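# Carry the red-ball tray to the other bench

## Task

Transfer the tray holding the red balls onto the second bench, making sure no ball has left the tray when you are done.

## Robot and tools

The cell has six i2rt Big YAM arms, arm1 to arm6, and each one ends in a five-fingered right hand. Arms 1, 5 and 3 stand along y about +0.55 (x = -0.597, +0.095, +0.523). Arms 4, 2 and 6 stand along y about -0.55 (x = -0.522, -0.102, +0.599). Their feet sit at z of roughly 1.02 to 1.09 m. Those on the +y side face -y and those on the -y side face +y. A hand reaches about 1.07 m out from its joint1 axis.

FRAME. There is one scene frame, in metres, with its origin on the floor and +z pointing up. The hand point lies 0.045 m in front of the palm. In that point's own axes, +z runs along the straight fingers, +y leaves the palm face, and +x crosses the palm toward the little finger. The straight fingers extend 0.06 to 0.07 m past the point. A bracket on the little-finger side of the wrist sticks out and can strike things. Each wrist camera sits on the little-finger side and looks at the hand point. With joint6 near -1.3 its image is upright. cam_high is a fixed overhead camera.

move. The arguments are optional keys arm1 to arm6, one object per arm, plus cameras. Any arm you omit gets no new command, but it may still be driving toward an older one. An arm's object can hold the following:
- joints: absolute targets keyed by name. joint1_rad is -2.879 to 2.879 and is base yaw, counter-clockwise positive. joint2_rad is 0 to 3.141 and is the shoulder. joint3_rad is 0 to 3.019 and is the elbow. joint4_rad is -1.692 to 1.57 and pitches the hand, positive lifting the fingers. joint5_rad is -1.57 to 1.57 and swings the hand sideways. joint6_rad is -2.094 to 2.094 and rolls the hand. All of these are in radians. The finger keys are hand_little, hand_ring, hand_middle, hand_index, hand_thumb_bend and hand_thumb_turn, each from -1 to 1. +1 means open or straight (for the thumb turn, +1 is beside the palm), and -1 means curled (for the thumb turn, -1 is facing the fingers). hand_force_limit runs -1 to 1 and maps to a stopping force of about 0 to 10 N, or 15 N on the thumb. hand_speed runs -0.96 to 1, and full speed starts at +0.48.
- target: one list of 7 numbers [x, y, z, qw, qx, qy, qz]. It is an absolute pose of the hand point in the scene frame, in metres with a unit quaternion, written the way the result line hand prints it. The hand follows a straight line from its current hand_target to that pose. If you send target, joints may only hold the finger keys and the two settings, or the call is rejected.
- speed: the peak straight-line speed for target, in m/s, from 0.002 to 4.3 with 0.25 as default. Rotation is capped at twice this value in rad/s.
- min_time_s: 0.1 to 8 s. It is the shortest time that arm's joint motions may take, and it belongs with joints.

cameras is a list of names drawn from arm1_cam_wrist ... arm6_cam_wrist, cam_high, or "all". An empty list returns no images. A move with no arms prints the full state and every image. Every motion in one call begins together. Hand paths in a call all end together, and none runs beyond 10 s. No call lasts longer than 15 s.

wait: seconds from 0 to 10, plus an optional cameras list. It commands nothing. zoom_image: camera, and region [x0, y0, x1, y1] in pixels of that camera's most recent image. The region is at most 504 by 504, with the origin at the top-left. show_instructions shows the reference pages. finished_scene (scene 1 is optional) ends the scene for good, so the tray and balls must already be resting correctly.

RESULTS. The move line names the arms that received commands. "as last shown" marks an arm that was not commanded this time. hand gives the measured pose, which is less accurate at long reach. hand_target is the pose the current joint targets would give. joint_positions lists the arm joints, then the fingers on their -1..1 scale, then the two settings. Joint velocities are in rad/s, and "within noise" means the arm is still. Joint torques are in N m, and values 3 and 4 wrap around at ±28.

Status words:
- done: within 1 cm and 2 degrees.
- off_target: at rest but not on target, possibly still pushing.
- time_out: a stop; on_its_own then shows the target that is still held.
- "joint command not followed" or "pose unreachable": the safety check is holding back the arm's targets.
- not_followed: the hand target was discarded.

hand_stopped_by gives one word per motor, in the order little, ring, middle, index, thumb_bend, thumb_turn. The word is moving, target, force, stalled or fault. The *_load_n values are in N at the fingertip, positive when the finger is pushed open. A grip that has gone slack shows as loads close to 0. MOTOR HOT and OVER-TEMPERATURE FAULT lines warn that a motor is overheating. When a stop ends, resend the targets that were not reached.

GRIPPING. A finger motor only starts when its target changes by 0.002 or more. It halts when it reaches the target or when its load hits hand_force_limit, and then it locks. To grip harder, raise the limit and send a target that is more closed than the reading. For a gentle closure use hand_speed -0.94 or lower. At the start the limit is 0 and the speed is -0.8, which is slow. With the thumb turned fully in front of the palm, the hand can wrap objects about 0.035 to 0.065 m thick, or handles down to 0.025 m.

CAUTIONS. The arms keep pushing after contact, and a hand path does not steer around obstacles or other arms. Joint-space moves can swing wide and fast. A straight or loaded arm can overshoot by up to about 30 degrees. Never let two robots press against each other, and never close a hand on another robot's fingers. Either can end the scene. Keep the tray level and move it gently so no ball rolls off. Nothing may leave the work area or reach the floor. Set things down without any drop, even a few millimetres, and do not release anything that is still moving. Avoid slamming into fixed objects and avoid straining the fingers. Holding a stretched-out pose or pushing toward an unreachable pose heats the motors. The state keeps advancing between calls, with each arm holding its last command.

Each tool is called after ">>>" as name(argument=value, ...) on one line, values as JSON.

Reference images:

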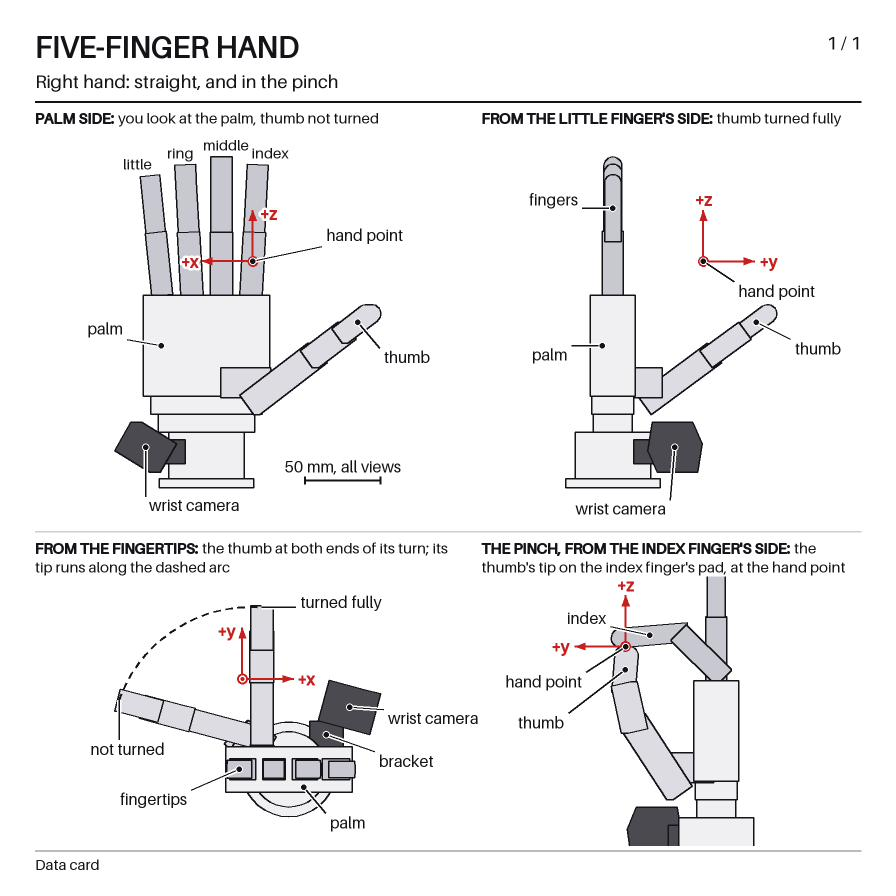

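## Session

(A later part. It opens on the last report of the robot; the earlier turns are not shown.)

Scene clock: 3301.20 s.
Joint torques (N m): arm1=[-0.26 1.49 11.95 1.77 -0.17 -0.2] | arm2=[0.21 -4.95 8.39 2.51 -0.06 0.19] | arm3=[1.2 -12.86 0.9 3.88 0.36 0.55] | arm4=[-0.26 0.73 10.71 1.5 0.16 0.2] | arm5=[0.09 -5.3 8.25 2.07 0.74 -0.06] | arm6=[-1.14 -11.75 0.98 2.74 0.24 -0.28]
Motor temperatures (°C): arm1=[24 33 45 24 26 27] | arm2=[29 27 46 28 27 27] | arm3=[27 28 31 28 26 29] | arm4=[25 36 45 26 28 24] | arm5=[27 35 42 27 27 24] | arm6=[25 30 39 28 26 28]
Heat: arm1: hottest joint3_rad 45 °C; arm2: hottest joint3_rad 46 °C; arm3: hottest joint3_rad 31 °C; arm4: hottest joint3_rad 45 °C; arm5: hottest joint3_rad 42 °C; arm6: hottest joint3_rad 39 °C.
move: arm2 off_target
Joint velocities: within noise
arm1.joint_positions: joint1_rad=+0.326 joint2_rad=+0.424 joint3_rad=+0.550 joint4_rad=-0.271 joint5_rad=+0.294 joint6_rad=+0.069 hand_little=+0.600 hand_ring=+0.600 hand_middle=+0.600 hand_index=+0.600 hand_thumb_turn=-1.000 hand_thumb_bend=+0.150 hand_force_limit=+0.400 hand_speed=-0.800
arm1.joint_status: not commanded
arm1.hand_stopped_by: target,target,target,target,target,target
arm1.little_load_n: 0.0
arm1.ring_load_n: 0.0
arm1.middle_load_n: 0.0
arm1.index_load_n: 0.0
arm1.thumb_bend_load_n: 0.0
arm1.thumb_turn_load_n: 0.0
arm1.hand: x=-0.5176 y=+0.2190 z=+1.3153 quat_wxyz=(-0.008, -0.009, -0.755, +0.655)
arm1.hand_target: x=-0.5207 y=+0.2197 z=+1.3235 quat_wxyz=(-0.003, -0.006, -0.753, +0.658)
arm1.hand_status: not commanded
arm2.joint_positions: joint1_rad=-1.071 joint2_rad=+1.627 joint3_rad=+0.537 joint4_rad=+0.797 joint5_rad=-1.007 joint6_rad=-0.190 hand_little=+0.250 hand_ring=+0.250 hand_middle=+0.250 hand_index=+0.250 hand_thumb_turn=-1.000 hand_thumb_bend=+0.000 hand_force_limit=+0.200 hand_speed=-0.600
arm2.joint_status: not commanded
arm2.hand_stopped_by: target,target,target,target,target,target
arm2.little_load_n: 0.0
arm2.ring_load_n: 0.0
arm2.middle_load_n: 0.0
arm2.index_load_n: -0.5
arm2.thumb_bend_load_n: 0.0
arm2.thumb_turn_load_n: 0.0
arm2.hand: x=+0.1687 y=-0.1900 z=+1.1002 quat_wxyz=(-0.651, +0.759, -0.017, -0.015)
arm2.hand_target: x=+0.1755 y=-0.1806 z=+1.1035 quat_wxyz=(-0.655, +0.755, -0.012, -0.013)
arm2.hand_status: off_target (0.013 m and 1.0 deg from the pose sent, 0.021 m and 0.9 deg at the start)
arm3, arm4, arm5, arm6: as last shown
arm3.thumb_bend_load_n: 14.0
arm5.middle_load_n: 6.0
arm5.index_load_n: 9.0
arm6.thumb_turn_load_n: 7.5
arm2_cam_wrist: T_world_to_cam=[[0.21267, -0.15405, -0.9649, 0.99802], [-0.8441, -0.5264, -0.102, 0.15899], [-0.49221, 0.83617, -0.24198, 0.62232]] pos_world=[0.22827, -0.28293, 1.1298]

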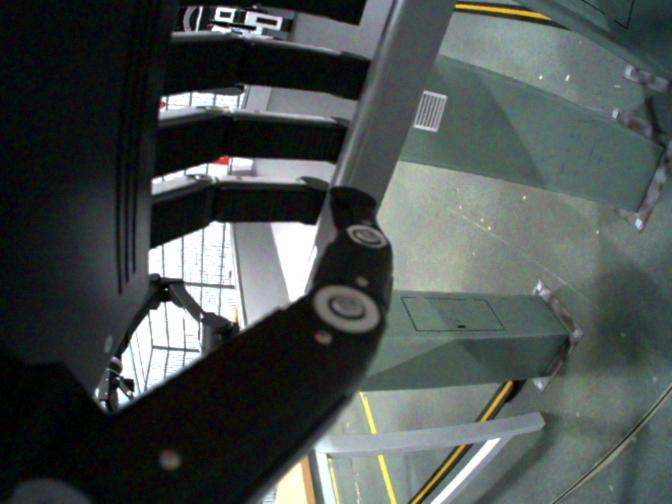

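>>> move(arm2={"target": [0.178, -0.168, 1.102, 0.656, -0.7546, 0.0114, 0.0132], "speed": 0.03}, cameras=["arm2_cam_wrist"])

Scene clock: 3307.57 s.
Joint torques (N m): arm1=[-0.5 1.32 12.04 1.91 -0.12 -0.23] | arm2=[0.15 -5.19 8.35 2.56 -0.04 0.19] | arm3=[0.62 -11.52 1.09 3.78 0.3 0.53] | arm4=[-0.38 0.73 10.71 1.5 0.16 0.19] | arm5=[-0.5 -5.07 8.51 2.21 0.75 0.02] | arm6=[-1.14 -11.75 0.98 2.73 0.24 -0.28]
Motor temperatures (°C): arm1=[24 33 45 24 26 27] | arm2=[29 27 46 28 27 27] | arm3=[27 28 31 28 26 29] | arm4=[25 36 46 26 28 24] | arm5=[27 35 42 27 27 24] | arm6=[25 30 39 28 26 28]
Heat: arm1: hottest joint3_rad 45 °C; arm2: hottest joint3_rad 46 °C; arm3: hottest joint3_rad 31 °C; arm4: hottest joint3_rad 46 °C; arm5: hottest joint3_rad 42 °C; arm6: hottest joint3_rad 39 °C.
move: arm2 off_target
Joint velocities: within noise
arm1, arm3, arm4, arm5, arm6: as last shown
arm1.thumb_turn_load_n: -0.5
arm2.joint_positions: joint1_rad=-1.047 joint2_rad=+1.648 joint3_rad=+0.560 joint4_rad=+0.807 joint5_rad=-0.986 joint6_rad=-0.181 hand_little=+0.250 hand_ring=+0.250 hand_middle=+0.250 hand_index=+0.250 hand_thumb_turn=-1.000 hand_thumb_bend=+0.000 hand_force_limit=+0.200 hand_speed=-0.600
arm2.joint_status: not commanded
arm2.hand_stopped_by: target,target,target,target,target,target
arm2.little_load_n: 0.0
arm2.ring_load_n: 0.0
arm2.middle_load_n: 0.0
arm2.index_load_n: 0.0
arm2.thumb_bend_load_n: 0.0
arm2.thumb_turn_load_n: 0.0
arm2.hand: x=+0.1714 y=-0.1778 z=+1.0995 quat_wxyz=(-0.651, +0.759, -0.014, -0.014)
arm2.hand_target: x=+0.1779 y=-0.1684 z=+1.1022 quat_wxyz=(-0.656, +0.755, -0.011, -0.013)
arm2.hand_status: off_target (0.012 m and 0.8 deg from the pose sent, 0.024 m and 1.0 deg at the start)
arm3.ring_load_n: 2.0
arm3.thumb_bend_load_n: 14.5
arm4.index_load_n: -0.5
arm5.middle_load_n: 6.5
arm6.middle_load_n: 7.0
arm6.thumb_turn_load_n: 8.0
arm2_cam_wrist: T_world_to_cam=[[0.21746, -0.15224, -0.96412, 0.99727], [-0.84228, -0.5284, -0.10654, 0.17199], [-0.49322, 0.83523, -0.24313, 0.61447]] pos_world=[0.23107, -0.27052, 1.12921]

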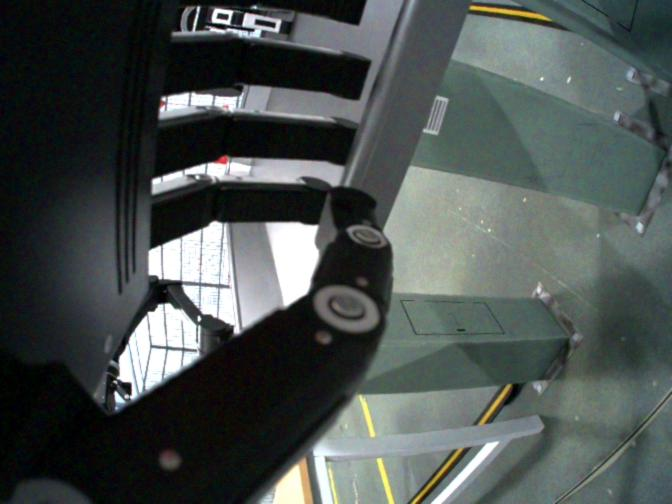

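>>> move(arm2={"target": [0.180, -0.156, 1.103, 0.656, -0.7546, 0.0114, 0.0132], "speed": 0.03}, cameras=["arm2_cam_wrist"])

Scene clock: 3318.00 s.
Joint torques (N m): arm1=[-0.91 1.26 12.03 1.94 -0.17 -0.23] | arm2=[0.32 -5.25 8.58 2.56 0 0.17] | arm3=[0.73 -10.99 1.06 3.69 0.33 0.53] | arm4=[-0.32 0.73 10.7 1.52 0.16 0.19] | arm5=[-0.73 -4.25 8.25 1.77 0.73 -0.02] | arm6=[-1.14 -11.81 0.96 2.73 0.27 -0.28]
Motor temperatures (°C): arm1=[24 33 45 24 26 27] | arm2=[29 27 46 28 27 27] | arm3=[27 28 31 28 26 29] | arm4=[25 35 46 26 28 24] | arm5=[27 35 42 27 27 24] | arm6=[25 30 39 28 26 28]
Heat: arm1: hottest joint3_rad 45 °C; arm2: hottest joint3_rad 46 °C; arm3: hottest joint3_rad 31 °C; arm4: hottest joint3_rad 46 °C; arm5: hottest joint3_rad 42 °C; arm6: hottest joint3_rad 39 °C.
move: arm2 off_target
Joint velocities: within noise
arm1, arm3, arm5, arm6: as last shown
arm1.thumb_turn_load_n: 0.0
arm2.joint_positions: joint1_rad=-1.028 joint2_rad=+1.660 joint3_rad=+0.581 joint4_rad=+0.807 joint5_rad=-0.963 joint6_rad=-0.159 hand_little=+0.250 hand_ring=+0.250 hand_middle=+0.250 hand_index=+0.250 hand_thumb_turn=-1.000 hand_thumb_bend=+0.000 hand_force_limit=+0.200 hand_speed=-0.600
arm2.joint_status: not commanded
arm2.hand_stopped_by: target,target,target,target,target,target
arm2.little_load_n: -0.5
arm2.ring_load_n: 0.0
arm2.middle_load_n: 0.0
arm2.index_load_n: 0.0
arm2.thumb_bend_load_n: 0.0
arm2.thumb_turn_load_n: 0.5
arm2.hand: x=+0.1746 y=-0.1675 z=+1.1010 quat_wxyz=(-0.651, +0.759, -0.020, -0.016)
arm2.hand_target: x=+0.1808 y=-0.1573 z=+1.1034 quat_wxyz=(-0.656, +0.755, -0.016, -0.015)
arm2.hand_status: off_target (0.013 m and 1.3 deg from the pose sent, 0.024 m and 0.8 deg at the start)
arm3.joint_positions: joint1_rad=-0.584 joint2_rad=+1.760 joint3_rad=+0.245 joint4_rad=+1.294 joint5_rad=-0.566 joint6_rad=-0.188 hand_little=-0.229 hand_ring=-0.157 hand_middle=+0.093 hand_index=-0.166 hand_thumb_turn=-1.000 hand_thumb_bend=+0.004 hand_force_limit=+0.400 hand_speed=-0.920
arm3.ring_load_n: 2.5
arm3.thumb_bend_load_n: 14.0
arm3.hand: x=+0.4207 y=+0.1545 z=+1.0821 quat_wxyz=(+0.012, +0.034, -0.768, +0.639)
arm3.hand_target: x=+0.4180 y=+0.1544 z=+1.0958 quat_wxyz=(+0.012, +0.016, -0.757, +0.653)
arm4.joint_positions: joint1_rad=-0.356 joint2_rad=+0.410 joint3_rad=+0.366 joint4_rad=-0.096 joint5_rad=-0.351 joint6_rad=-0.077 hand_little=+0.600 hand_ring=+0.600 hand_middle=+0.600 hand_index=+0.600 hand_thumb_turn=-1.000 hand_thumb_bend=+0.150 hand_force_limit=+0.400 hand_speed=-0.800
arm4.joint_status: not commanded
arm4.hand_stopped_by: target,target,target,target,target,target
arm4.little_load_n: 0.0
arm4.ring_load_n: 0.0
arm4.middle_load_n: 0.0
arm4.index_load_n: 0.0
arm4.thumb_bend_load_n: 0.0
arm4.thumb_turn_load_n: 0.0
arm4.hand: x=-0.4942 y=-0.2208 z=+1.3198 quat_wxyz=(-0.657, +0.754, +0.008, +0.011)
arm4.hand_target: x=-0.4977 y=-0.2225 z=+1.3218 quat_wxyz=(-0.656, +0.755, +0.005, +0.006)
arm4.hand_status: not commanded
arm5.little_load_n: 3.5
arm5.ring_load_n: 2.0
arm5.middle_load_n: 6.0
arm5.index_load_n: 9.5
arm5.hand_target: x=+0.2332 y=+0.1445 z=+1.1218 quat_wxyz=(+0.011, +0.009, -0.754, +0.657)
arm6.joint_positions: joint1_rad=+0.734 joint2_rad=+1.723 joint3_rad=+0.395 joint4_rad=+1.088 joint5_rad=+0.758 joint6_rad=+0.226 hand_little=-0.152 hand_ring=-0.146 hand_middle=-0.130 hand_index=-0.191 hand_thumb_turn=-0.999 hand_thumb_bend=+0.003 hand_force_limit=+0.400 hand_speed=-0.920
arm6.little_load_n: -0.5
arm6.middle_load_n: 7.5
arm6.index_load_n: 16.5
arm6.hand: x=+0.3477 y=-0.1392 z=+1.0730 quat_wxyz=(-0.645, +0.764, -0.018, -0.014)
arm6.hand_target: x=+0.3524 y=-0.1433 z=+1.0844 quat_wxyz=(-0.655, +0.756, -0.012, -0.013)
arm2_cam_wrist: T_world_to_cam=[[0.20668, -0.15388, -0.96623, 1.00346], [-0.84697, -0.52254, -0.09795, 0.17263], [-0.48982, 0.83861, -0.23833, 0.6026]] pos_world=[0.23397, -0.26073, 1.1301]

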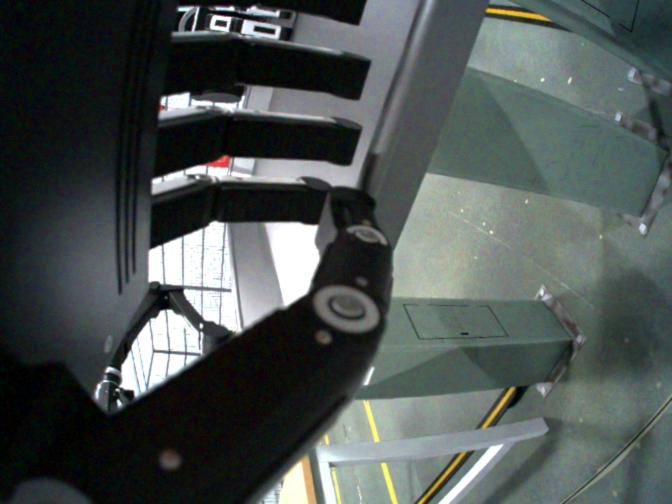

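>>> move(arm2={"target": [0.186, -0.172, 1.088, 0.656, -0.7546, 0.0114, 0.0132], "speed": 0.03}, cameras=["arm2_cam_wrist"])

Scene clock: 3357.40 s.
Joint torques (N m): arm1=[-0.38 1.44 11.92 1.89 -0.14 -0.25] | arm2=[-1.03 -5.48 7.06 2.44 -0.35 -0.1] | arm3=[0.97 -11.93 0.91 3.79 0.3 0.51] | arm4=[-0.32 0.73 10.71 1.51 0.16 0.2] | arm5=[0.38 -4.07 8.27 1.83 0.75 -0.06] | arm6=[-1.14 -11.75 0.98 2.74 0.27 -0.28]
Motor temperatures (°C): arm1=[24 33 45 24 26 27] | arm2=[29 27 44 28 26 27] | arm3=[27 28 31 28 26 29] | arm4=[25 34 46 26 28 24] | arm5=[27 35 42 27 27 24] | arm6=[25 30 38 29 26 28]
Heat: arm1: hottest joint3_rad 45 °C; arm2: hottest joint3_rad 44 °C; arm3: hottest joint3_rad 31 °C; arm4: hottest joint3_rad 46 °C; arm5: hottest joint3_rad 42 °C; arm6: hottest joint3_rad 38 °C.
move: arm2 off_target
Joint velocities: within noise
arm1, arm4: as last shown
arm2.joint_positions: joint1_rad=-1.044 joint2_rad=+1.702 joint3_rad=+0.581 joint4_rad=+0.843 joint5_rad=-0.996 joint6_rad=-0.159 hand_little=+0.250 hand_ring=+0.250 hand_middle=+0.250 hand_index=+0.250 hand_thumb_turn=-1.000 hand_thumb_bend=+0.000 hand_force_limit=+0.200 hand_speed=-0.600
arm2.joint_status: not commanded
arm2.hand_stopped_by: target,target,target,target,target,target
arm2.little_load_n: 0.0
arm2.ring_load_n: 0.0
arm2.middle_load_n: -0.5
arm2.index_load_n: 0.0
arm2.thumb_bend_load_n: 0.0
arm2.thumb_turn_load_n: 0.0
arm2.hand: x=+0.1748 y=-0.1720 z=+1.0900 quat_wxyz=(-0.652, +0.757, -0.017, -0.025)
arm2.hand_target: x=+0.1839 y=-0.1710 z=+1.0876 quat_wxyz=(-0.655, +0.755, -0.010, -0.015)
arm2.hand_status: off_target (0.011 m and 1.6 deg from the pose sent, 0.018 m and 1.3 deg at the start)
arm3.joint_positions: joint1_rad=-0.584 joint2_rad=+1.760 joint3_rad=+0.245 joint4_rad=+1.294 joint5_rad=-0.566 joint6_rad=-0.188 hand_little=-0.229 hand_ring=-0.157 hand_middle=+0.093 hand_index=-0.166 hand_thumb_turn=-1.000 hand_thumb_bend=+0.004 hand_force_limit=+0.400 hand_speed=-0.920
arm3.joint_status: not commanded
arm3.hand_stopped_by: force,force,force,force,force,target
arm3.little_load_n: 10.5
arm3.ring_load_n: 2.5
arm3.middle_load_n: 0.0
arm3.index_load_n: 3.0
arm3.thumb_bend_load_n: 14.0
arm3.thumb_turn_load_n: 0.0
arm3.hand: x=+0.4207 y=+0.1545 z=+1.0821 quat_wxyz=(+0.012, +0.034, -0.768, +0.639)
arm3.hand_target: x=+0.4179 y=+0.1544 z=+1.0957 quat_wxyz=(+0.013, +0.016, -0.757, +0.653)
arm3.hand_status: not commanded
arm5.joint_positions: joint1_rad=+0.463 joint2_rad=+1.298 joint3_rad=+0.226 joint4_rad=+0.886 joint5_rad=+0.444 joint6_rad=+0.023 hand_little=-0.146 hand_ring=-0.102 hand_middle=-0.091 hand_index=-0.124 hand_thumb_turn=-1.000 hand_thumb_bend=+0.002 hand_force_limit=+0.400 hand_speed=-0.920
arm5.joint_status: not commanded
arm5.hand_stopped_by: force,force,force,force,force,target
arm5.little_load_n: 3.5
arm5.ring_load_n: 2.0
arm5.middle_load_n: 6.5
arm5.index_load_n: 9.5
arm5.thumb_bend_load_n: 21.0
arm5.thumb_turn_load_n: 0.0
arm5.hand: x=+0.2326 y=+0.1574 z=+1.1053 quat_wxyz=(+0.009, +0.024, -0.765, +0.643)
arm5.hand_target: x=+0.2332 y=+0.1444 z=+1.1218 quat_wxyz=(+0.011, +0.009, -0.754, +0.657)
arm5.hand_status: not commanded
arm6.joint_positions: joint1_rad=+0.734 joint2_rad=+1.723 joint3_rad=+0.395 joint4_rad=+1.088 joint5_rad=+0.758 joint6_rad=+0.226 hand_little=-0.152 hand_ring=-0.146 hand_middle=-0.130 hand_index=-0.191 hand_thumb_turn=-0.999 hand_thumb_bend=+0.003 hand_force_limit=+0.400 hand_speed=-0.920
arm6.joint_status: not commanded
arm6.hand_stopped_by: force,force,force,force,force,target
arm6.little_load_n: 0.0
arm6.ring_load_n: 0.0
arm6.middle_load_n: 7.5
arm6.index_load_n: 16.0
arm6.thumb_bend_load_n: 35.0
arm6.thumb_turn_load_n: 8.0
arm6.hand: x=+0.3477 y=-0.1392 z=+1.0730 quat_wxyz=(-0.645, +0.764, -0.018, -0.014)
arm6.hand_target: x=+0.3524 y=-0.1433 z=+1.0844 quat_wxyz=(-0.655, +0.756, -0.012, -0.013)
arm6.hand_status: not commanded
arm2_cam_wrist: T_world_to_cam=[[0.19942, -0.1465, -0.9689, 0.99752], [-0.83881, -0.53668, -0.0915, 0.15846], [-0.50658, 0.83097, -0.22991, 0.59628]] pos_world=[0.23606, -0.26431, 1.11809]

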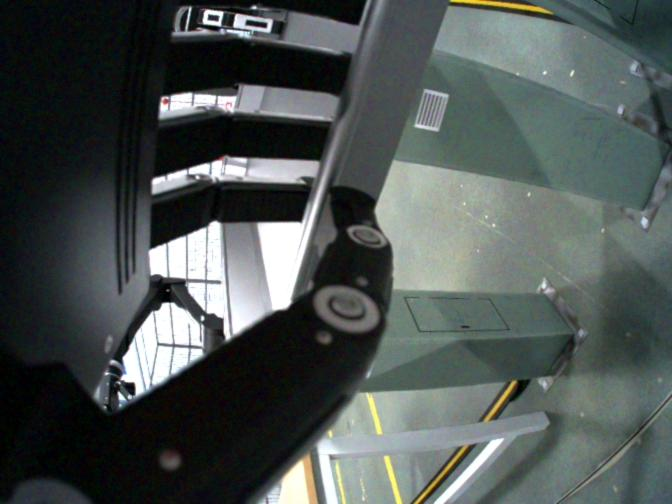

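>>> move(arm2={"target": [0.189, -0.156, 1.092, 0.656, -0.7546, 0.0114, 0.0132], "speed": 0.03}, cameras=["arm2_cam_wrist"])

Scene clock: 3362.50 s.
Joint torques (N m): arm1=[-0.44 1.61 11.88 1.88 -0.17 -0.23] | arm2=[0.21 -5.71 8.54 2.15 0.01 0.05] | arm3=[0.91 -12.1 0.99 3.69 0.31 0.54] | arm4=[-0.38 0.79 10.7 1.52 0.16 0.19] | arm5=[-0.73 -4.66 8.36 1.87 0.75 -0.03] | arm6=[-1.14 -11.81 0.98 2.73 0.27 -0.28]
Motor temperatures (°C): arm1=[24 33 45 24 26 27] | arm2=[29 27 44 28 26 27] | arm3=[27 28 31 28 26 29] | arm4=[25 34 46 26 28 24] | arm5=[27 35 42 27 27 24] | arm6=[25 30 38 29 26 28]
Heat: arm1: hottest joint3_rad 45 °C; arm2: hottest joint3_rad 44 °C; arm3: hottest joint3_rad 31 °C; arm4: hottest joint3_rad 46 °C; arm5: hottest joint3_rad 42 °C; arm6: hottest joint3_rad 38 °C.
move: arm2 off_target
Joint velocities: within noise
arm1, arm3, arm4, arm5, arm6: as last shown
arm1.middle_load_n: -0.5
arm2.joint_positions: joint1_rad=-1.044 joint2_rad=+1.709 joint3_rad=+0.596 joint4_rad=+0.844 joint5_rad=-0.976 joint6_rad=-0.159 hand_little=+0.250 hand_ring=+0.250 hand_middle=+0.250 hand_index=+0.250 hand_thumb_turn=-1.000 hand_thumb_bend=+0.000 hand_force_limit=+0.200 hand_speed=-0.600
arm2.joint_status: not commanded
arm2.hand_stopped_by: target,target,target,target,target,target
arm2.little_load_n: 0.0
arm2.ring_load_n: 0.0
arm2.middle_load_n: 0.0
arm2.index_load_n: 0.0
arm2.thumb_bend_load_n: 0.5
arm2.thumb_turn_load_n: 0.0
arm2.hand: x=+0.1839 y=-0.1682 z=+1.0909 quat_wxyz=(-0.653, +0.757, -0.021, -0.015)
arm2.hand_target: x=+0.1916 y=-0.1578 z=+1.0926 quat_wxyz=(-0.657, +0.754, -0.013, -0.010)
arm2.hand_status: off_target (0.013 m and 1.2 deg from the pose sent, 0.021 m and 1.6 deg at the start)
arm3.little_load_n: 10.0
arm3.ring_load_n: 2.0
arm3.thumb_bend_load_n: 14.5
arm5.middle_load_n: 6.0
arm6.little_load_n: -0.5
arm6.hand_target: x=+0.3523 y=-0.1433 z=+1.0844 quat_wxyz=(-0.655, +0.756, -0.012, -0.013)
arm2_cam_wrist: T_world_to_cam=[[0.20689, -0.14968, -0.96685, 0.99294], [-0.84797, -0.52035, -0.10089, 0.18293], [-0.488, 0.84073, -0.23458, 0.6012]] pos_world=[0.24308, -0.26164, 1.1195]

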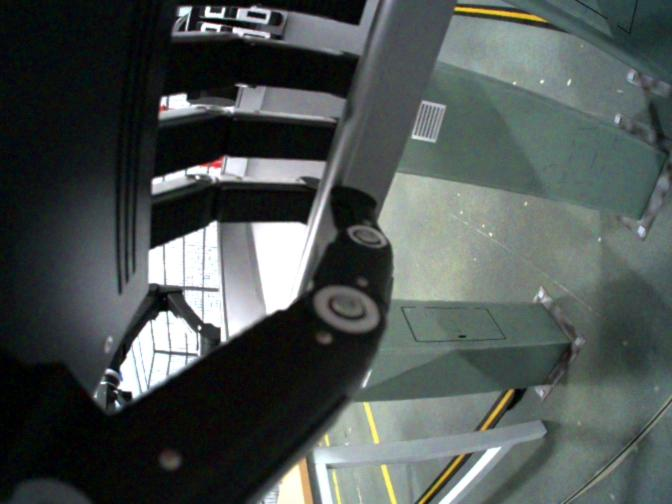

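>>> move(arm2={"target": [0.191, -0.149, 1.096, 0.656, -0.7546, 0.0114, 0.0132], "speed": 0.03})

>>> move(arm2={"joints": {"hand_little": -0.5, "hand_ring": -0.5, "hand_middle": -0.5, "hand_index": -0.5, "hand_force_limit": -0.6, "hand_speed": -0.9}}, cameras=["arm2_cam_wrist"])

Scene clock: 3371.53 s.
Joint torques (N m): arm1=[-1.03 0.91 11.75 2.03 -0.15 -0.26] | arm2=[0.73 -5.89 9.76 1.44 0.1 0.1] | arm3=[0.67 -11.81 1.02 3.73 0.27 0.52] | arm4=[-0.38 0.73 10.71 1.48 0.16 0.2] | arm5=[0.32 -4.13 8.29 2 0.75 -0.08] | arm6=[-1.14 -11.81 0.96 2.74 0.27 -0.28]
Motor temperatures (°C): arm1=[24 33 45 24 26 27] | arm2=[29 27 44 28 26 27] | arm3=[27 28 31 28 26 29] | arm4=[25 34 46 26 28 24] | arm5=[27 35 42 27 27 24] | arm6=[25 30 38 29 26 28]
Heat: arm1: hottest joint3_rad 45 °C; arm2: hottest joint3_rad 44 °C; arm3: hottest joint3_rad 31 °C; arm4: hottest joint3_rad 46 °C; arm5: hottest joint3_rad 42 °C; arm6: hottest joint3_rad 38 °C.
move: arm2 off_target
Joint velocities: within noise
arm1, arm3, arm4, arm5, arm6: as last shown
arm2.joint_positions: joint1_rad=-1.041 joint2_rad=+1.709 joint3_rad=+0.596 joint4_rad=+0.843 joint5_rad=-0.972 joint6_rad=-0.159 hand_little=+0.250 hand_ring=+0.250 hand_middle=+0.250 hand_index=+0.250 hand_thumb_turn=-1.000 hand_thumb_bend=+0.001 hand_force_limit=+0.200 hand_speed=-0.600
arm2.joint_status: not commanded
arm2.hand_stopped_by: target,target,target,target,target,target
arm2.little_load_n: -0.5
arm2.ring_load_n: 0.0
arm2.middle_load_n: 0.0
arm2.index_load_n: 0.0
arm2.thumb_bend_load_n: 2.0
arm2.thumb_turn_load_n: 0.0
arm2.hand: x=+0.1835 y=-0.1673 z=+1.0904 quat_wxyz=(-0.652, +0.758, -0.022, -0.015)
arm2.hand_target: x=+0.1918 y=-0.1519 z=+1.0959 quat_wxyz=(-0.656, +0.755, -0.013, -0.013)
arm2.hand_status: off_target (0.021 m and 1.3 deg from the pose sent, 0.021 m and 1.2 deg at the start)
arm3.ring_load_n: 2.5
arm5.little_load_n: 3.0
arm5.ring_load_n: 1.5
arm5.thumb_bend_load_n: 21.5
arm6.little_load_n: 0.0
pictures: none

Scene clock: 3374.40 s.
Joint torques (N m): arm1=[-0.15 1.44 11.88 1.98 -0.15 -0.22] | arm2=[0.73 -6.07 9.58 1.43 0.02 0.1] | arm3=[0.91 -12.04 1.14 3.81 0.31 0.48] | arm4=[-0.32 0.67 10.71 1.51 0.16 0.19] | arm5=[0.03 -4.72 8.36 2.02 0.78 -0.11] | arm6=[-1.14 -11.75 0.98 2.73 0.27 -0.28]
Motor temperatures (°C): arm1=[24 33 45 24 26 27] | arm2=[29 27 44 28 26 27] | arm3=[27 28 31 28 26 29] | arm4=[25 34 46 26 28 24] | arm5=[27 35 42 27 27 24] | arm6=[25 30 38 29 26 28]
Heat: arm1: hottest joint3_rad 45 °C; arm2: hottest joint3_rad 44 °C; arm3: hottest joint3_rad 31 °C; arm4: hottest joint3_rad 46 °C; arm5: hottest joint3_rad 42 °C; arm6: hottest joint3_rad 38 °C.
move: arm2 off_target
Joint velocities: within noise
arm1, arm3, arm4, arm5, arm6: as last shown
arm1.middle_load_n: 0.0
arm2.joint_positions: joint1_rad=-1.039 joint2_rad=+1.711 joint3_rad=+0.598 joint4_rad=+0.843 joint5_rad=-0.967 joint6_rad=-0.161 hand_little=-0.075 hand_ring=-0.028 hand_middle=+0.065 hand_index=-0.046 hand_thumb_turn=-1.000 hand_thumb_bend=+0.002 hand_force_limit=-0.600 hand_speed=-0.900
arm2.joint_status: hand_little off_target (ended at -0.075, target -0.500); hand_ring off_target (ended at -0.028, target -0.500); hand_middle off_target (ended at +0.065, target -0.500); hand_index off_target (ended at -0.046, target -0.500); the others done
arm2.hand_stopped_by: force,force,force,force,target,target
arm2.little_load_n: 1.0
arm2.ring_load_n: 0.5
arm2.middle_load_n: 0.5
arm2.index_load_n: 4.0
arm2.thumb_bend_load_n: 6.0
arm2.thumb_turn_load_n: 1.5
arm2.hand: x=+0.1843 y=-0.1665 z=+1.0900 quat_wxyz=(-0.652, +0.758, -0.022, -0.013)
arm2.hand_target: x=+0.1925 y=-0.1521 z=+1.0958 quat_wxyz=(-0.656, +0.755, -0.013, -0.012)
arm2.hand_status: not commanded
arm3.ring_load_n: 2.0
arm4.thumb_turn_load_n: -0.5
arm5.ring_load_n: 2.0
arm5.middle_load_n: 6.5
arm5.thumb_bend_load_n: 21.0
arm6.middle_load_n: 7.0
arm6.thumb_bend_load_n: 34.5
arm2_cam_wrist: T_world_to_cam=[[0.20776, -0.15325, -0.9661, 0.9907], [-0.84994, -0.51717, -0.10074, 0.18479], [-0.4842, 0.84205, -0.2377, 0.60274]] pos_world=[0.24308, -0.26014, 1.119]

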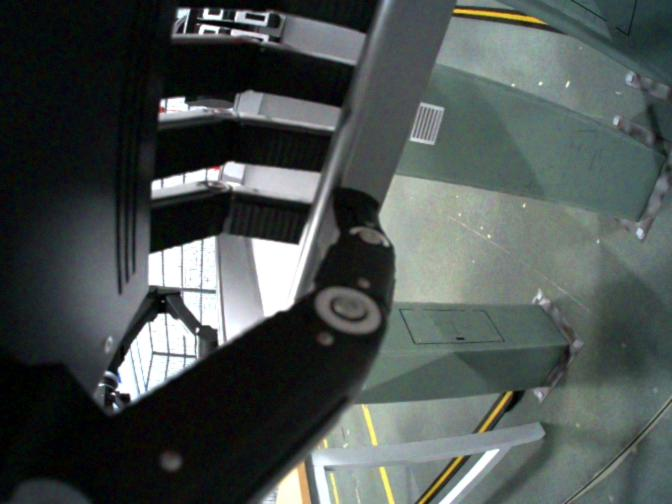

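Good. Close further.

>>> move(arm2={"joints": {"hand_little": -0.6, "hand_ring": -0.6, "hand_middle": -0.6, "hand_index": -0.6, "hand_thumb_bend": -0.2, "hand_force_limit": 0.2, "hand_speed": -0.92}})

>>> move(arm2={"joints": {"hand_little": -0.65, "hand_ring": -0.65, "hand_middle": -0.65, "hand_index": -0.65, "hand_thumb_bend": -0.25, "hand_force_limit": 0.4, "hand_speed": -0.92}}, cameras=["cam_high", "arm2_cam_wrist"])

>>> zoom_image(camera="cam_high", region=[380, 170, 580, 290])

Scene clock: 3383.83 s.
Joint torques (N m): arm1=[-0.79 0.5 11.81 1.88 -0.16 -0.24] | arm2=[0.67 -6.12 9.37 1.36 0.02 0.1] | arm3=[1.08 -12.34 1.25 3.74 0.29 0.55] | arm4=[-0.32 0.67 10.69 1.51 0.16 0.19] | arm5=[0.03 -4.37 8.43 1.83 0.74 -0.06] | arm6=[-1.14 -11.81 0.98 2.73 0.27 -0.28]
Motor temperatures (°C): arm1=[24 33 45 24 26 27] | arm2=[29 27 45 28 26 27] | arm3=[27 28 31 28 26 29] | arm4=[25 34 46 26 28 24] | arm5=[27 35 42 27 27 24] | arm6=[25 30 38 29 26 28]
Heat: arm1: hottest joint3_rad 45 °C; arm2: hottest joint3_rad 45 °C; arm3: hottest joint3_rad 31 °C; arm4: hottest joint3_rad 46 °C; arm5: hottest joint3_rad 42 °C; arm6: hottest joint3_rad 38 °C.
move: arm2 off_target
Joint velocities: within noise
arm1, arm3, arm4, arm5, arm6: as last shown
arm2.joint_positions: joint1_rad=-1.039 joint2_rad=+1.711 joint3_rad=+0.601 joint4_rad=+0.844 joint5_rad=-0.975 joint6_rad=-0.169 hand_little=-0.103 hand_ring=-0.048 hand_middle=-0.029 hand_index=-0.051 hand_thumb_turn=-1.000 hand_thumb_bend=+0.001 hand_force_limit=+0.200 hand_speed=-0.920
arm2.joint_status: hand_little off_target (ended at -0.103, target -0.600); hand_ring off_target (ended at -0.048, target -0.600); hand_middle off_target (ended at -0.029, target -0.600); hand_index off_target (ended at -0.051, target -0.600); hand_thumb_bend off_target (ended at +0.001, target -0.200); the others done
arm2.hand_stopped_by: force,force,force,force,force,target
arm2.little_load_n: 2.5
arm2.ring_load_n: 2.0
arm2.middle_load_n: 8.0
arm2.index_load_n: 1.0
arm2.thumb_bend_load_n: 13.5
arm2.thumb_turn_load_n: 2.5
arm2.hand: x=+0.1846 y=-0.1658 z=+1.0913 quat_wxyz=(-0.653, +0.757, -0.015, -0.012)
arm2.hand_target: x=+0.1920 y=-0.1521 z=+1.0964 quat_wxyz=(-0.657, +0.754, -0.008, -0.011)
arm2.hand_status: not commanded
arm3.ring_load_n: 2.5
arm4.thumb_turn_load_n: 0.0
arm5.little_load_n: 2.5
arm5.ring_load_n: 1.5
arm5.middle_load_n: 6.0
arm5.hand_target: x=+0.2331 y=+0.1444 z=+1.1218 quat_wxyz=(+0.011, +0.009, -0.754, +0.657)
arm6.little_load_n: -0.5
pictures: none

Scene clock: 3384.30 s.
Joint torques (N m): arm1=[-0.56 1.14 11.9 1.85 -0.17 -0.22] | arm2=[0.67 -6.01 9.36 1.44 0.09 0.09] | arm3=[0.62 -11.05 1.11 3.74 0.34 0.49] | arm4=[-0.32 0.73 10.73 1.5 0.16 0.2] | arm5=[0.32 -4.6 8.28 1.76 0.75 -0.02] | arm6=[-1.14 -11.81 0.98 2.73 0.27 -0.28]
Motor temperatures (°C): arm1=[24 33 45 24 26 27] | arm2=[29 27 45 28 26 27] | arm3=[27 28 31 28 26 29] | arm4=[25 34 46 26 28 24] | arm5=[27 35 42 27 27 24] | arm6=[25 30 38 29 26 28]
Heat: arm1: hottest joint3_rad 45 °C; arm2: hottest joint3_rad 45 °C; arm3: hottest joint3_rad 31 °C; arm4: hottest joint3_rad 46 °C; arm5: hottest joint3_rad 42 °C; arm6: hottest joint3_rad 38 °C.
move: arm2 off_target
Joint velocities: within noise
arm1.joint_positions: joint1_rad=+0.326 joint2_rad=+0.424 joint3_rad=+0.550 joint4_rad=-0.271 joint5_rad=+0.294 joint6_rad=+0.069 hand_little=+0.600 hand_ring=+0.600 hand_middle=+0.600 hand_index=+0.600 hand_thumb_turn=-1.000 hand_thumb_bend=+0.150 hand_force_limit=+0.400 hand_speed=-0.800
arm1.joint_status: not commanded
arm1.hand_stopped_by: target,target,target,target,target,target
arm1.little_load_n: 0.0
arm1.ring_load_n: 0.0
arm1.middle_load_n: 0.0
arm1.index_load_n: 0.0
arm1.thumb_bend_load_n: 0.0
arm1.thumb_turn_load_n: 0.0
arm1.hand: x=-0.5176 y=+0.2190 z=+1.3153 quat_wxyz=(-0.008, -0.009, -0.755, +0.655)
arm1.hand_target: x=-0.5207 y=+0.2197 z=+1.3235 quat_wxyz=(-0.003, -0.006, -0.753, +0.658)
arm1.hand_status: not commanded
arm2.joint_positions: joint1_rad=-1.038 joint2_rad=+1.711 joint3_rad=+0.602 joint4_rad=+0.844 joint5_rad=-0.976 joint6_rad=-0.169 hand_little=-0.122 hand_ring=-0.061 hand_middle=-0.029 hand_index=-0.064 hand_thumb_turn=-1.000 hand_thumb_bend=+0.002 hand_force_limit=+0.400 hand_speed=-0.920
arm2.joint_status: hand_little off_target (ended at -0.122, target -0.650); hand_ring off_target (ended at -0.061, target -0.650); hand_middle off_target (ended at -0.029, target -0.650); hand_index off_target (ended at -0.064, target -0.650); hand_thumb_bend off_target (ended at +0.002, target -0.250); the others done
arm2.hand_stopped_by: force,force,force,force,force,target
arm2.little_load_n: 9.5
arm2.ring_load_n: 6.0
arm2.middle_load_n: 4.0
arm2.index_load_n: 8.0
arm2.thumb_bend_load_n: 15.0
arm2.thumb_turn_load_n: 3.0
arm2.hand: x=+0.1842 y=-0.1650 z=+1.0918 quat_wxyz=(-0.654, +0.756, -0.014, -0.012)
arm2.hand_target: x=+0.1917 y=-0.1516 z=+1.0965 quat_wxyz=(-0.657, +0.754, -0.007, -0.011)
arm2.hand_status: not commanded
arm3, arm4, arm5, arm6: as last shown
arm3.little_load_n: 9.5
arm3.ring_load_n: 2.0
arm3.hand_target: x=+0.4178 y=+0.1544 z=+1.0957 quat_wxyz=(+0.013, +0.016, -0.757, +0.653)
arm5.thumb_bend_load_n: 21.5
arm5.hand_target: x=+0.2330 y=+0.1444 z=+1.1218 quat_wxyz=(+0.011, +0.009, -0.754, +0.657)
arm6.little_load_n: 0.0
pictures: arm2_cam_wrist, cam_high
arm2_cam_wrist: T_world_to_cam=[[0.2205, -0.14578, -0.96443, 0.98977], [-0.84266, -0.52644, -0.11308, 0.19629], [-0.49123, 0.83762, -0.23892, 0.60379]] pos_world=[0.24377, -0.25813, 1.12102]

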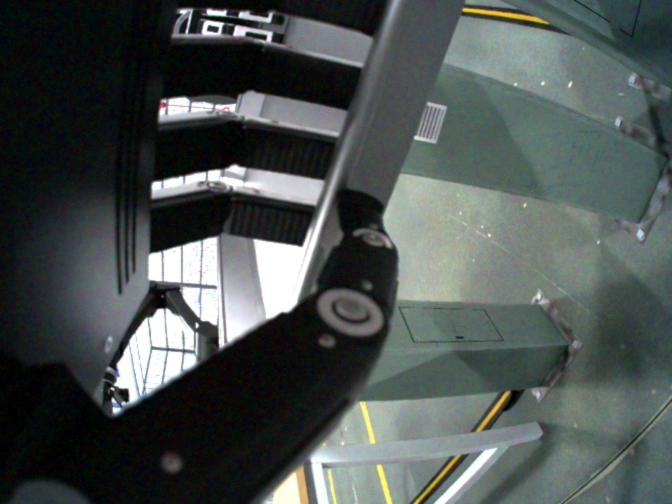

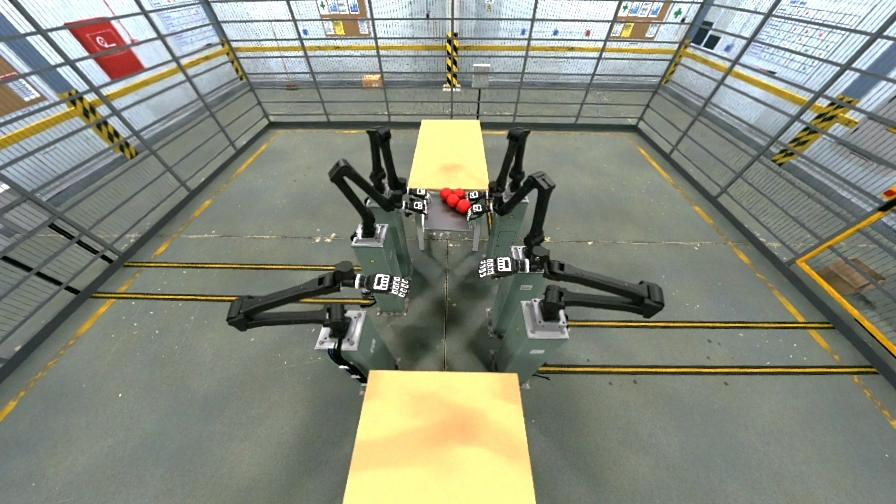

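Scaled by 2.520.

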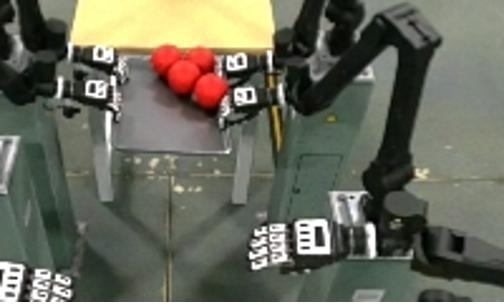

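>>> move(arm3={"target": [0.498, 0.154, 1.1037, 0.013, 0.013, -0.755, 0.655], "speed": 0.04}, arm5={"target": [0.313, 0.144, 1.1298, -0.0132, -0.0114, 0.7547, -0.6559], "speed": 0.04}, arm6={"target": [0.432, -0.143, 1.0924, 0.656, -0.7546, 0.0114, 0.0132], "speed": 0.04}, arm2={"target": [0.272, -0.153, 1.107, 0.656, -0.7546, 0.0114, 0.0132], "speed": 0.04}, cameras=["cam_high"])

>>> zoom_image(camera="cam_high", region=[380, 170, 530, 260])

Scene clock: 3406.90 s.
Joint torques (N m): arm1=[-0.85 0.85 11.92 1.89 -0.14 -0.21] | arm2=[-0.21 -7.41 10.84 1.13 -0.06 0.06] | arm3=[2.26 -11.46 0.27 4.3 0.57 0.61] | arm4=[-0.38 0.79 10.7 1.51 0.16 0.2] | arm5=[-0.15 -5.54 9.7 1.37 0.94 -0.08] | arm6=[-2.02 -10.7 0.09 3.37 -0.07 -0.32]
Motor temperatures (°C): arm1=[24 33 45 24 26 27] | arm2=[29 27 45 28 26 27] | arm3=[27 28 30 28 26 29] | arm4=[25 33 46 26 28 24] | arm5=[27 35 42 27 27 24] | arm6=[25 30 38 29 26 28]
Heat: arm1: hottest joint3_rad 45 °C; arm2: hottest joint3_rad 45 °C; arm3: hottest joint3_rad 30 °C; arm4: hottest joint3_rad 46 °C; arm5: hottest joint3_rad 42 °C; arm6: hottest joint3_rad 38 °C.
move: arm2 off_target; arm3 off_target; arm5 off_target; arm6 off_target
Joint velocities: within noise
arm1, arm4: as last shown
arm2.joint_positions: joint1_rad=-1.128 joint2_rad=+1.789 joint3_rad=+0.796 joint4_rad=+0.688 joint5_rad=-1.067 joint6_rad=-0.204 hand_little=-0.122 hand_ring=-0.061 hand_middle=-0.029 hand_index=-0.064 hand_thumb_turn=-1.000 hand_thumb_bend=+0.002 hand_force_limit=+0.400 hand_speed=-0.920
arm2.joint_status: not commanded
arm2.hand_stopped_by: force,force,force,force,force,target
arm2.little_load_n: 7.0
arm2.ring_load_n: 4.0
arm2.middle_load_n: 2.5
arm2.index_load_n: 8.5
arm2.thumb_bend_load_n: 14.5
arm2.thumb_turn_load_n: 3.0
arm2.hand: x=+0.2581 y=-0.1641 z=+1.1019 quat_wxyz=(-0.654, +0.756, -0.018, -0.018)
arm2.hand_target: x=+0.2716 y=-0.1538 z=+1.1068 quat_wxyz=(-0.656, +0.754, -0.013, -0.013)
arm2.hand_status: off_target (0.019 m and 0.9 deg from the pose sent, 0.090 m and 0.4 deg at the start)
arm3.joint_positions: joint1_rad=-0.279 joint2_rad=+1.720 joint3_rad=+0.165 joint4_rad=+1.348 joint5_rad=-0.257 joint6_rad=-0.140 hand_little=-0.229 hand_ring=-0.157 hand_middle=+0.093 hand_index=-0.166 hand_thumb_turn=-1.000 hand_thumb_bend=+0.004 hand_force_limit=+0.400 hand_speed=-0.920
arm3.joint_status: not commanded
arm3.hand_stopped_by: force,force,force,force,force,target
arm3.little_load_n: 10.0
arm3.ring_load_n: 3.5
arm3.middle_load_n: 0.0
arm3.index_load_n: 3.5
arm3.thumb_bend_load_n: 16.0
arm3.thumb_turn_load_n: 0.0
arm3.hand: x=+0.4959 y=+0.1541 z=+1.0850 quat_wxyz=(+0.021, +0.039, -0.772, +0.634)
arm3.hand_target: x=+0.4967 y=+0.1542 z=+1.1029 quat_wxyz=(+0.014, +0.016, -0.756, +0.654)
arm3.hand_status: off_target (0.019 m and 4.4 deg from the pose sent, 0.080 m and 3.4 deg at the start)
arm4.index_load_n: -0.5
arm5.joint_positions: joint1_rad=+0.708 joint2_rad=+1.379 joint3_rad=+0.333 joint4_rad=+0.835 joint5_rad=+0.682 joint6_rad=+0.063 hand_little=-0.146 hand_ring=-0.102 hand_middle=-0.091 hand_index=-0.124 hand_thumb_turn=-1.000 hand_thumb_bend=+0.002 hand_force_limit=+0.400 hand_speed=-0.920
arm5.joint_status: not commanded
arm5.hand_stopped_by: force,force,force,force,force,target
arm5.little_load_n: 0.5
arm5.ring_load_n: 0.5
arm5.middle_load_n: 6.0
arm5.index_load_n: 11.0
arm5.thumb_bend_load_n: 21.0
arm5.thumb_turn_load_n: 0.0
arm5.hand: x=+0.3072 y=+0.1598 z=+1.1115 quat_wxyz=(+0.012, +0.030, -0.763, +0.645)
arm5.hand_target: x=+0.3118 y=+0.1448 z=+1.1294 quat_wxyz=(+0.014, +0.012, -0.754, +0.657)
arm5.hand_status: off_target (0.025 m and 2.7 deg from the pose sent, 0.085 m and 2.4 deg at the start)
arm6.joint_positions: joint1_rad=+0.521 joint2_rad=+1.647 joint3_rad=+0.271 joint4_rad=+1.160 joint5_rad=+0.541 joint6_rad=+0.182 hand_little=-0.152 hand_ring=-0.146 hand_middle=-0.130 hand_index=-0.190 hand_thumb_turn=-0.999 hand_thumb_bend=+0.003 hand_force_limit=+0.400 hand_speed=-0.920
arm6.joint_status: not commanded
arm6.hand_stopped_by: force,force,force,force,force,target
arm6.little_load_n: -0.5
arm6.ring_load_n: 0.0
arm6.middle_load_n: 7.5
arm6.index_load_n: 17.0
arm6.thumb_bend_load_n: 35.0
arm6.thumb_turn_load_n: 8.5
arm6.hand: x=+0.4219 y=-0.1383 z=+1.0788 quat_wxyz=(-0.640, +0.768, -0.019, -0.019)
arm6.hand_target: x=+0.4304 y=-0.1437 z=+1.0919 quat_wxyz=(-0.655, +0.756, -0.013, -0.015)
arm6.hand_status: off_target (0.018 m and 2.6 deg from the pose sent, 0.087 m and 1.8 deg at the start)

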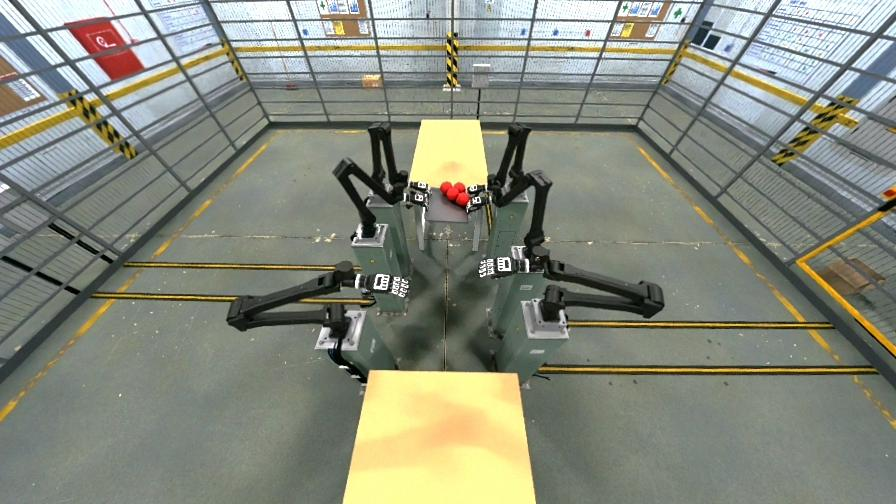

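Scaled by 3.360.

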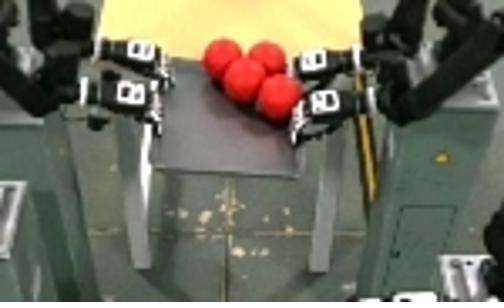

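>>> move(arm3={"target": [0.588, 0.154, 1.1187, 0.013, 0.013, -0.755, 0.655], "speed": 0.04}, arm5={"target": [0.403, 0.144, 1.1448, -0.0132, -0.0114, 0.7547, -0.6559], "speed": 0.04}, arm6={"target": [0.522, -0.143, 1.1074, 0.656, -0.7546, 0.0114, 0.0132], "speed": 0.04}, arm2={"target": [0.362, -0.154, 1.125, 0.656, -0.7546, 0.0114, 0.0132], "speed": 0.04}, cameras=["cam_high"])

>>> zoom_image(camera="cam_high", region=[380, 160, 530, 250])

Scene clock: 3419.43 s.
Joint torques (N m): arm1=[-0.97 1.38 11.84 1.88 -0.15 -0.25] | arm2=[0.09 -9.7 12.16 1.2 0 0.17] | arm3=[0.79 -12.1 1.84 2.63 0.76 0.46] | arm4=[-0.32 0.73 10.71 1.51 0.16 0.2] | arm5=[-0.97 -6.36 10.7 0.88 0.79 -0.04] | arm6=[-2.43 -9.17 1.05 2.18 -0.31 -0.12]
Motor temperatures (°C): arm1=[24 33 45 24 26 27] | arm2=[29 27 46 28 26 27] | arm3=[27 28 30 28 26 29] | arm4=[25 33 46 26 28 24] | arm5=[27 35 41 27 27 24] | arm6=[25 30 38 29 26 28]
Heat: arm1: hottest joint3_rad 45 °C; arm2: hottest joint3_rad 46 °C; arm3: hottest joint3_rad 30 °C; arm4: hottest joint3_rad 46 °C; arm5: hottest joint3_rad 41 °C; arm6: hottest joint3_rad 38 °C.
move: arm2 off_target; arm3 off_target; arm5 off_target; arm6 off_target
Joint velocities: within noise
arm1: as last shown
arm2.joint_positions: joint1_rad=-1.211 joint2_rad=+1.890 joint3_rad=+1.052 joint4_rad=+0.485 joint5_rad=-1.147 joint6_rad=-0.271 hand_little=-0.122 hand_ring=-0.061 hand_middle=-0.029 hand_index=-0.064 hand_thumb_turn=-1.000 hand_thumb_bend=+0.002 hand_force_limit=+0.400 hand_speed=-0.920
arm2.joint_status: not commanded
arm2.hand_stopped_by: force,force,force,force,force,target
arm2.little_load_n: 9.5
arm2.ring_load_n: 5.0
arm2.middle_load_n: 1.5
arm2.index_load_n: 5.5
arm2.thumb_bend_load_n: 14.5
arm2.thumb_turn_load_n: 3.0
arm2.hand: x=+0.3488 y=-0.1654 z=+1.1192 quat_wxyz=(-0.655, +0.755, -0.012, -0.014)
arm2.hand_target: x=+0.3616 y=-0.1553 z=+1.1241 quat_wxyz=(-0.657, +0.754, -0.012, -0.013)
arm2.hand_status: off_target (0.018 m and 0.2 deg from the pose sent, 0.107 m and 0.9 deg at the start)
arm3.joint_positions: joint1_rad=+0.136 joint2_rad=+1.622 joint3_rad=+0.144 joint4_rad=+1.305 joint5_rad=+0.155 joint6_rad=-0.071 hand_little=-0.229 hand_ring=-0.157 hand_middle=+0.093 hand_index=-0.166 hand_thumb_turn=-1.000 hand_thumb_bend=+0.004 hand_force_limit=+0.400 hand_speed=-0.920
arm3.joint_status: not commanded
arm3.hand_stopped_by: force,force,force,force,force,target
arm3.little_load_n: 11.5
arm3.ring_load_n: 3.0
arm3.middle_load_n: 0.0
arm3.index_load_n: 2.5
arm3.thumb_bend_load_n: 14.0
arm3.thumb_turn_load_n: 0.0
arm3.hand: x=+0.5849 y=+0.1539 z=+1.1047 quat_wxyz=(+0.027, +0.040, -0.763, +0.645)
arm3.hand_target: x=+0.5860 y=+0.1541 z=+1.1175 quat_wxyz=(+0.016, +0.016, -0.755, +0.656)
arm3.hand_status: off_target (0.014 m and 3.8 deg from the pose sent, 0.098 m and 4.4 deg at the start)
arm4.joint_positions: joint1_rad=-0.356 joint2_rad=+0.410 joint3_rad=+0.366 joint4_rad=-0.096 joint5_rad=-0.351 joint6_rad=-0.077 hand_little=+0.600 hand_ring=+0.600 hand_middle=+0.600 hand_index=+0.600 hand_thumb_turn=-1.000 hand_thumb_bend=+0.150 hand_force_limit=+0.400 hand_speed=-0.800
arm4.joint_status: not commanded
arm4.hand_stopped_by: target,target,target,target,target,target
arm4.little_load_n: 0.0
arm4.ring_load_n: 0.0
arm4.middle_load_n: 0.0
arm4.index_load_n: 0.0
arm4.thumb_bend_load_n: 0.0
arm4.thumb_turn_load_n: 0.0
arm4.hand: x=-0.4942 y=-0.2208 z=+1.3198 quat_wxyz=(-0.657, +0.754, +0.008, +0.011)
arm4.hand_target: x=-0.4977 y=-0.2225 z=+1.3218 quat_wxyz=(-0.656, +0.755, +0.005, +0.006)
arm4.hand_status: not commanded
arm5.joint_positions: joint1_rad=+0.906 joint2_rad=+1.474 joint3_rad=+0.514 joint4_rad=+0.721 joint5_rad=+0.875 joint6_rad=+0.114 hand_little=-0.146 hand_ring=-0.102 hand_middle=-0.091 hand_index=-0.124 hand_thumb_turn=-1.000 hand_thumb_bend=+0.002 hand_force_limit=+0.400 hand_speed=-0.920
arm5.joint_status: not commanded
arm5.hand_stopped_by: force,force,force,force,force,target
arm5.little_load_n: 0.0
arm5.ring_load_n: 0.0
arm5.middle_load_n: 5.0
arm5.index_load_n: 10.0
arm5.thumb_bend_load_n: 19.5
arm5.thumb_turn_load_n: 0.0
arm5.hand: x=+0.3958 y=+0.1597 z=+1.1290 quat_wxyz=(+0.012, +0.031, -0.760, +0.649)
arm5.hand_target: x=+0.4022 y=+0.1445 z=+1.1451 quat_wxyz=(+0.014, +0.012, -0.753, +0.657)
arm5.hand_status: off_target (0.023 m and 2.4 deg from the pose sent, 0.103 m and 2.7 deg at the start)
arm6.joint_positions: joint1_rad=+0.170 joint2_rad=+1.516 joint3_rad=+0.177 joint4_rad=+1.166 joint5_rad=+0.202 joint6_rad=+0.098 hand_little=-0.152 hand_ring=-0.146 hand_middle=-0.130 hand_index=-0.190 hand_thumb_turn=-0.999 hand_thumb_bend=+0.003 hand_force_limit=+0.400 hand_speed=-0.920
arm6.joint_status: not commanded
arm6.hand_stopped_by: force,force,force,force,force,target
arm6.little_load_n: 0.0
arm6.ring_load_n: 0.0
arm6.middle_load_n: 7.0
arm6.index_load_n: 15.0
arm6.thumb_bend_load_n: 34.5
arm6.thumb_turn_load_n: 8.0
arm6.hand: x=+0.5160 y=-0.1365 z=+1.0982 quat_wxyz=(-0.646, +0.763, -0.018, -0.015)
arm6.hand_target: x=+0.5222 y=-0.1431 z=+1.1064 quat_wxyz=(-0.655, +0.755, -0.016, -0.012)
arm6.hand_status: off_target (0.013 m and 1.6 deg from the pose sent, 0.104 m and 2.6 deg at the start)

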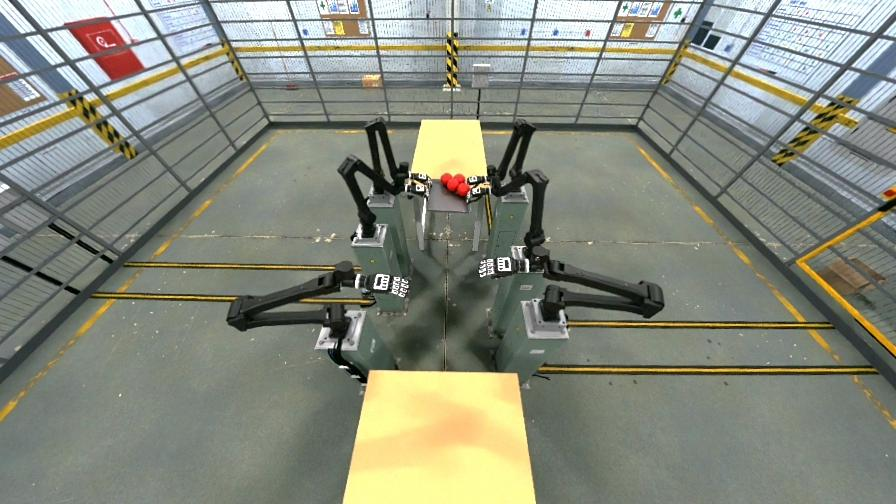

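Scaled by 3.360.

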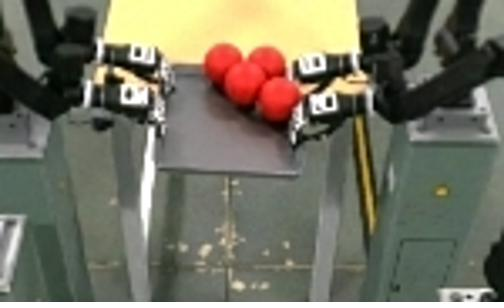

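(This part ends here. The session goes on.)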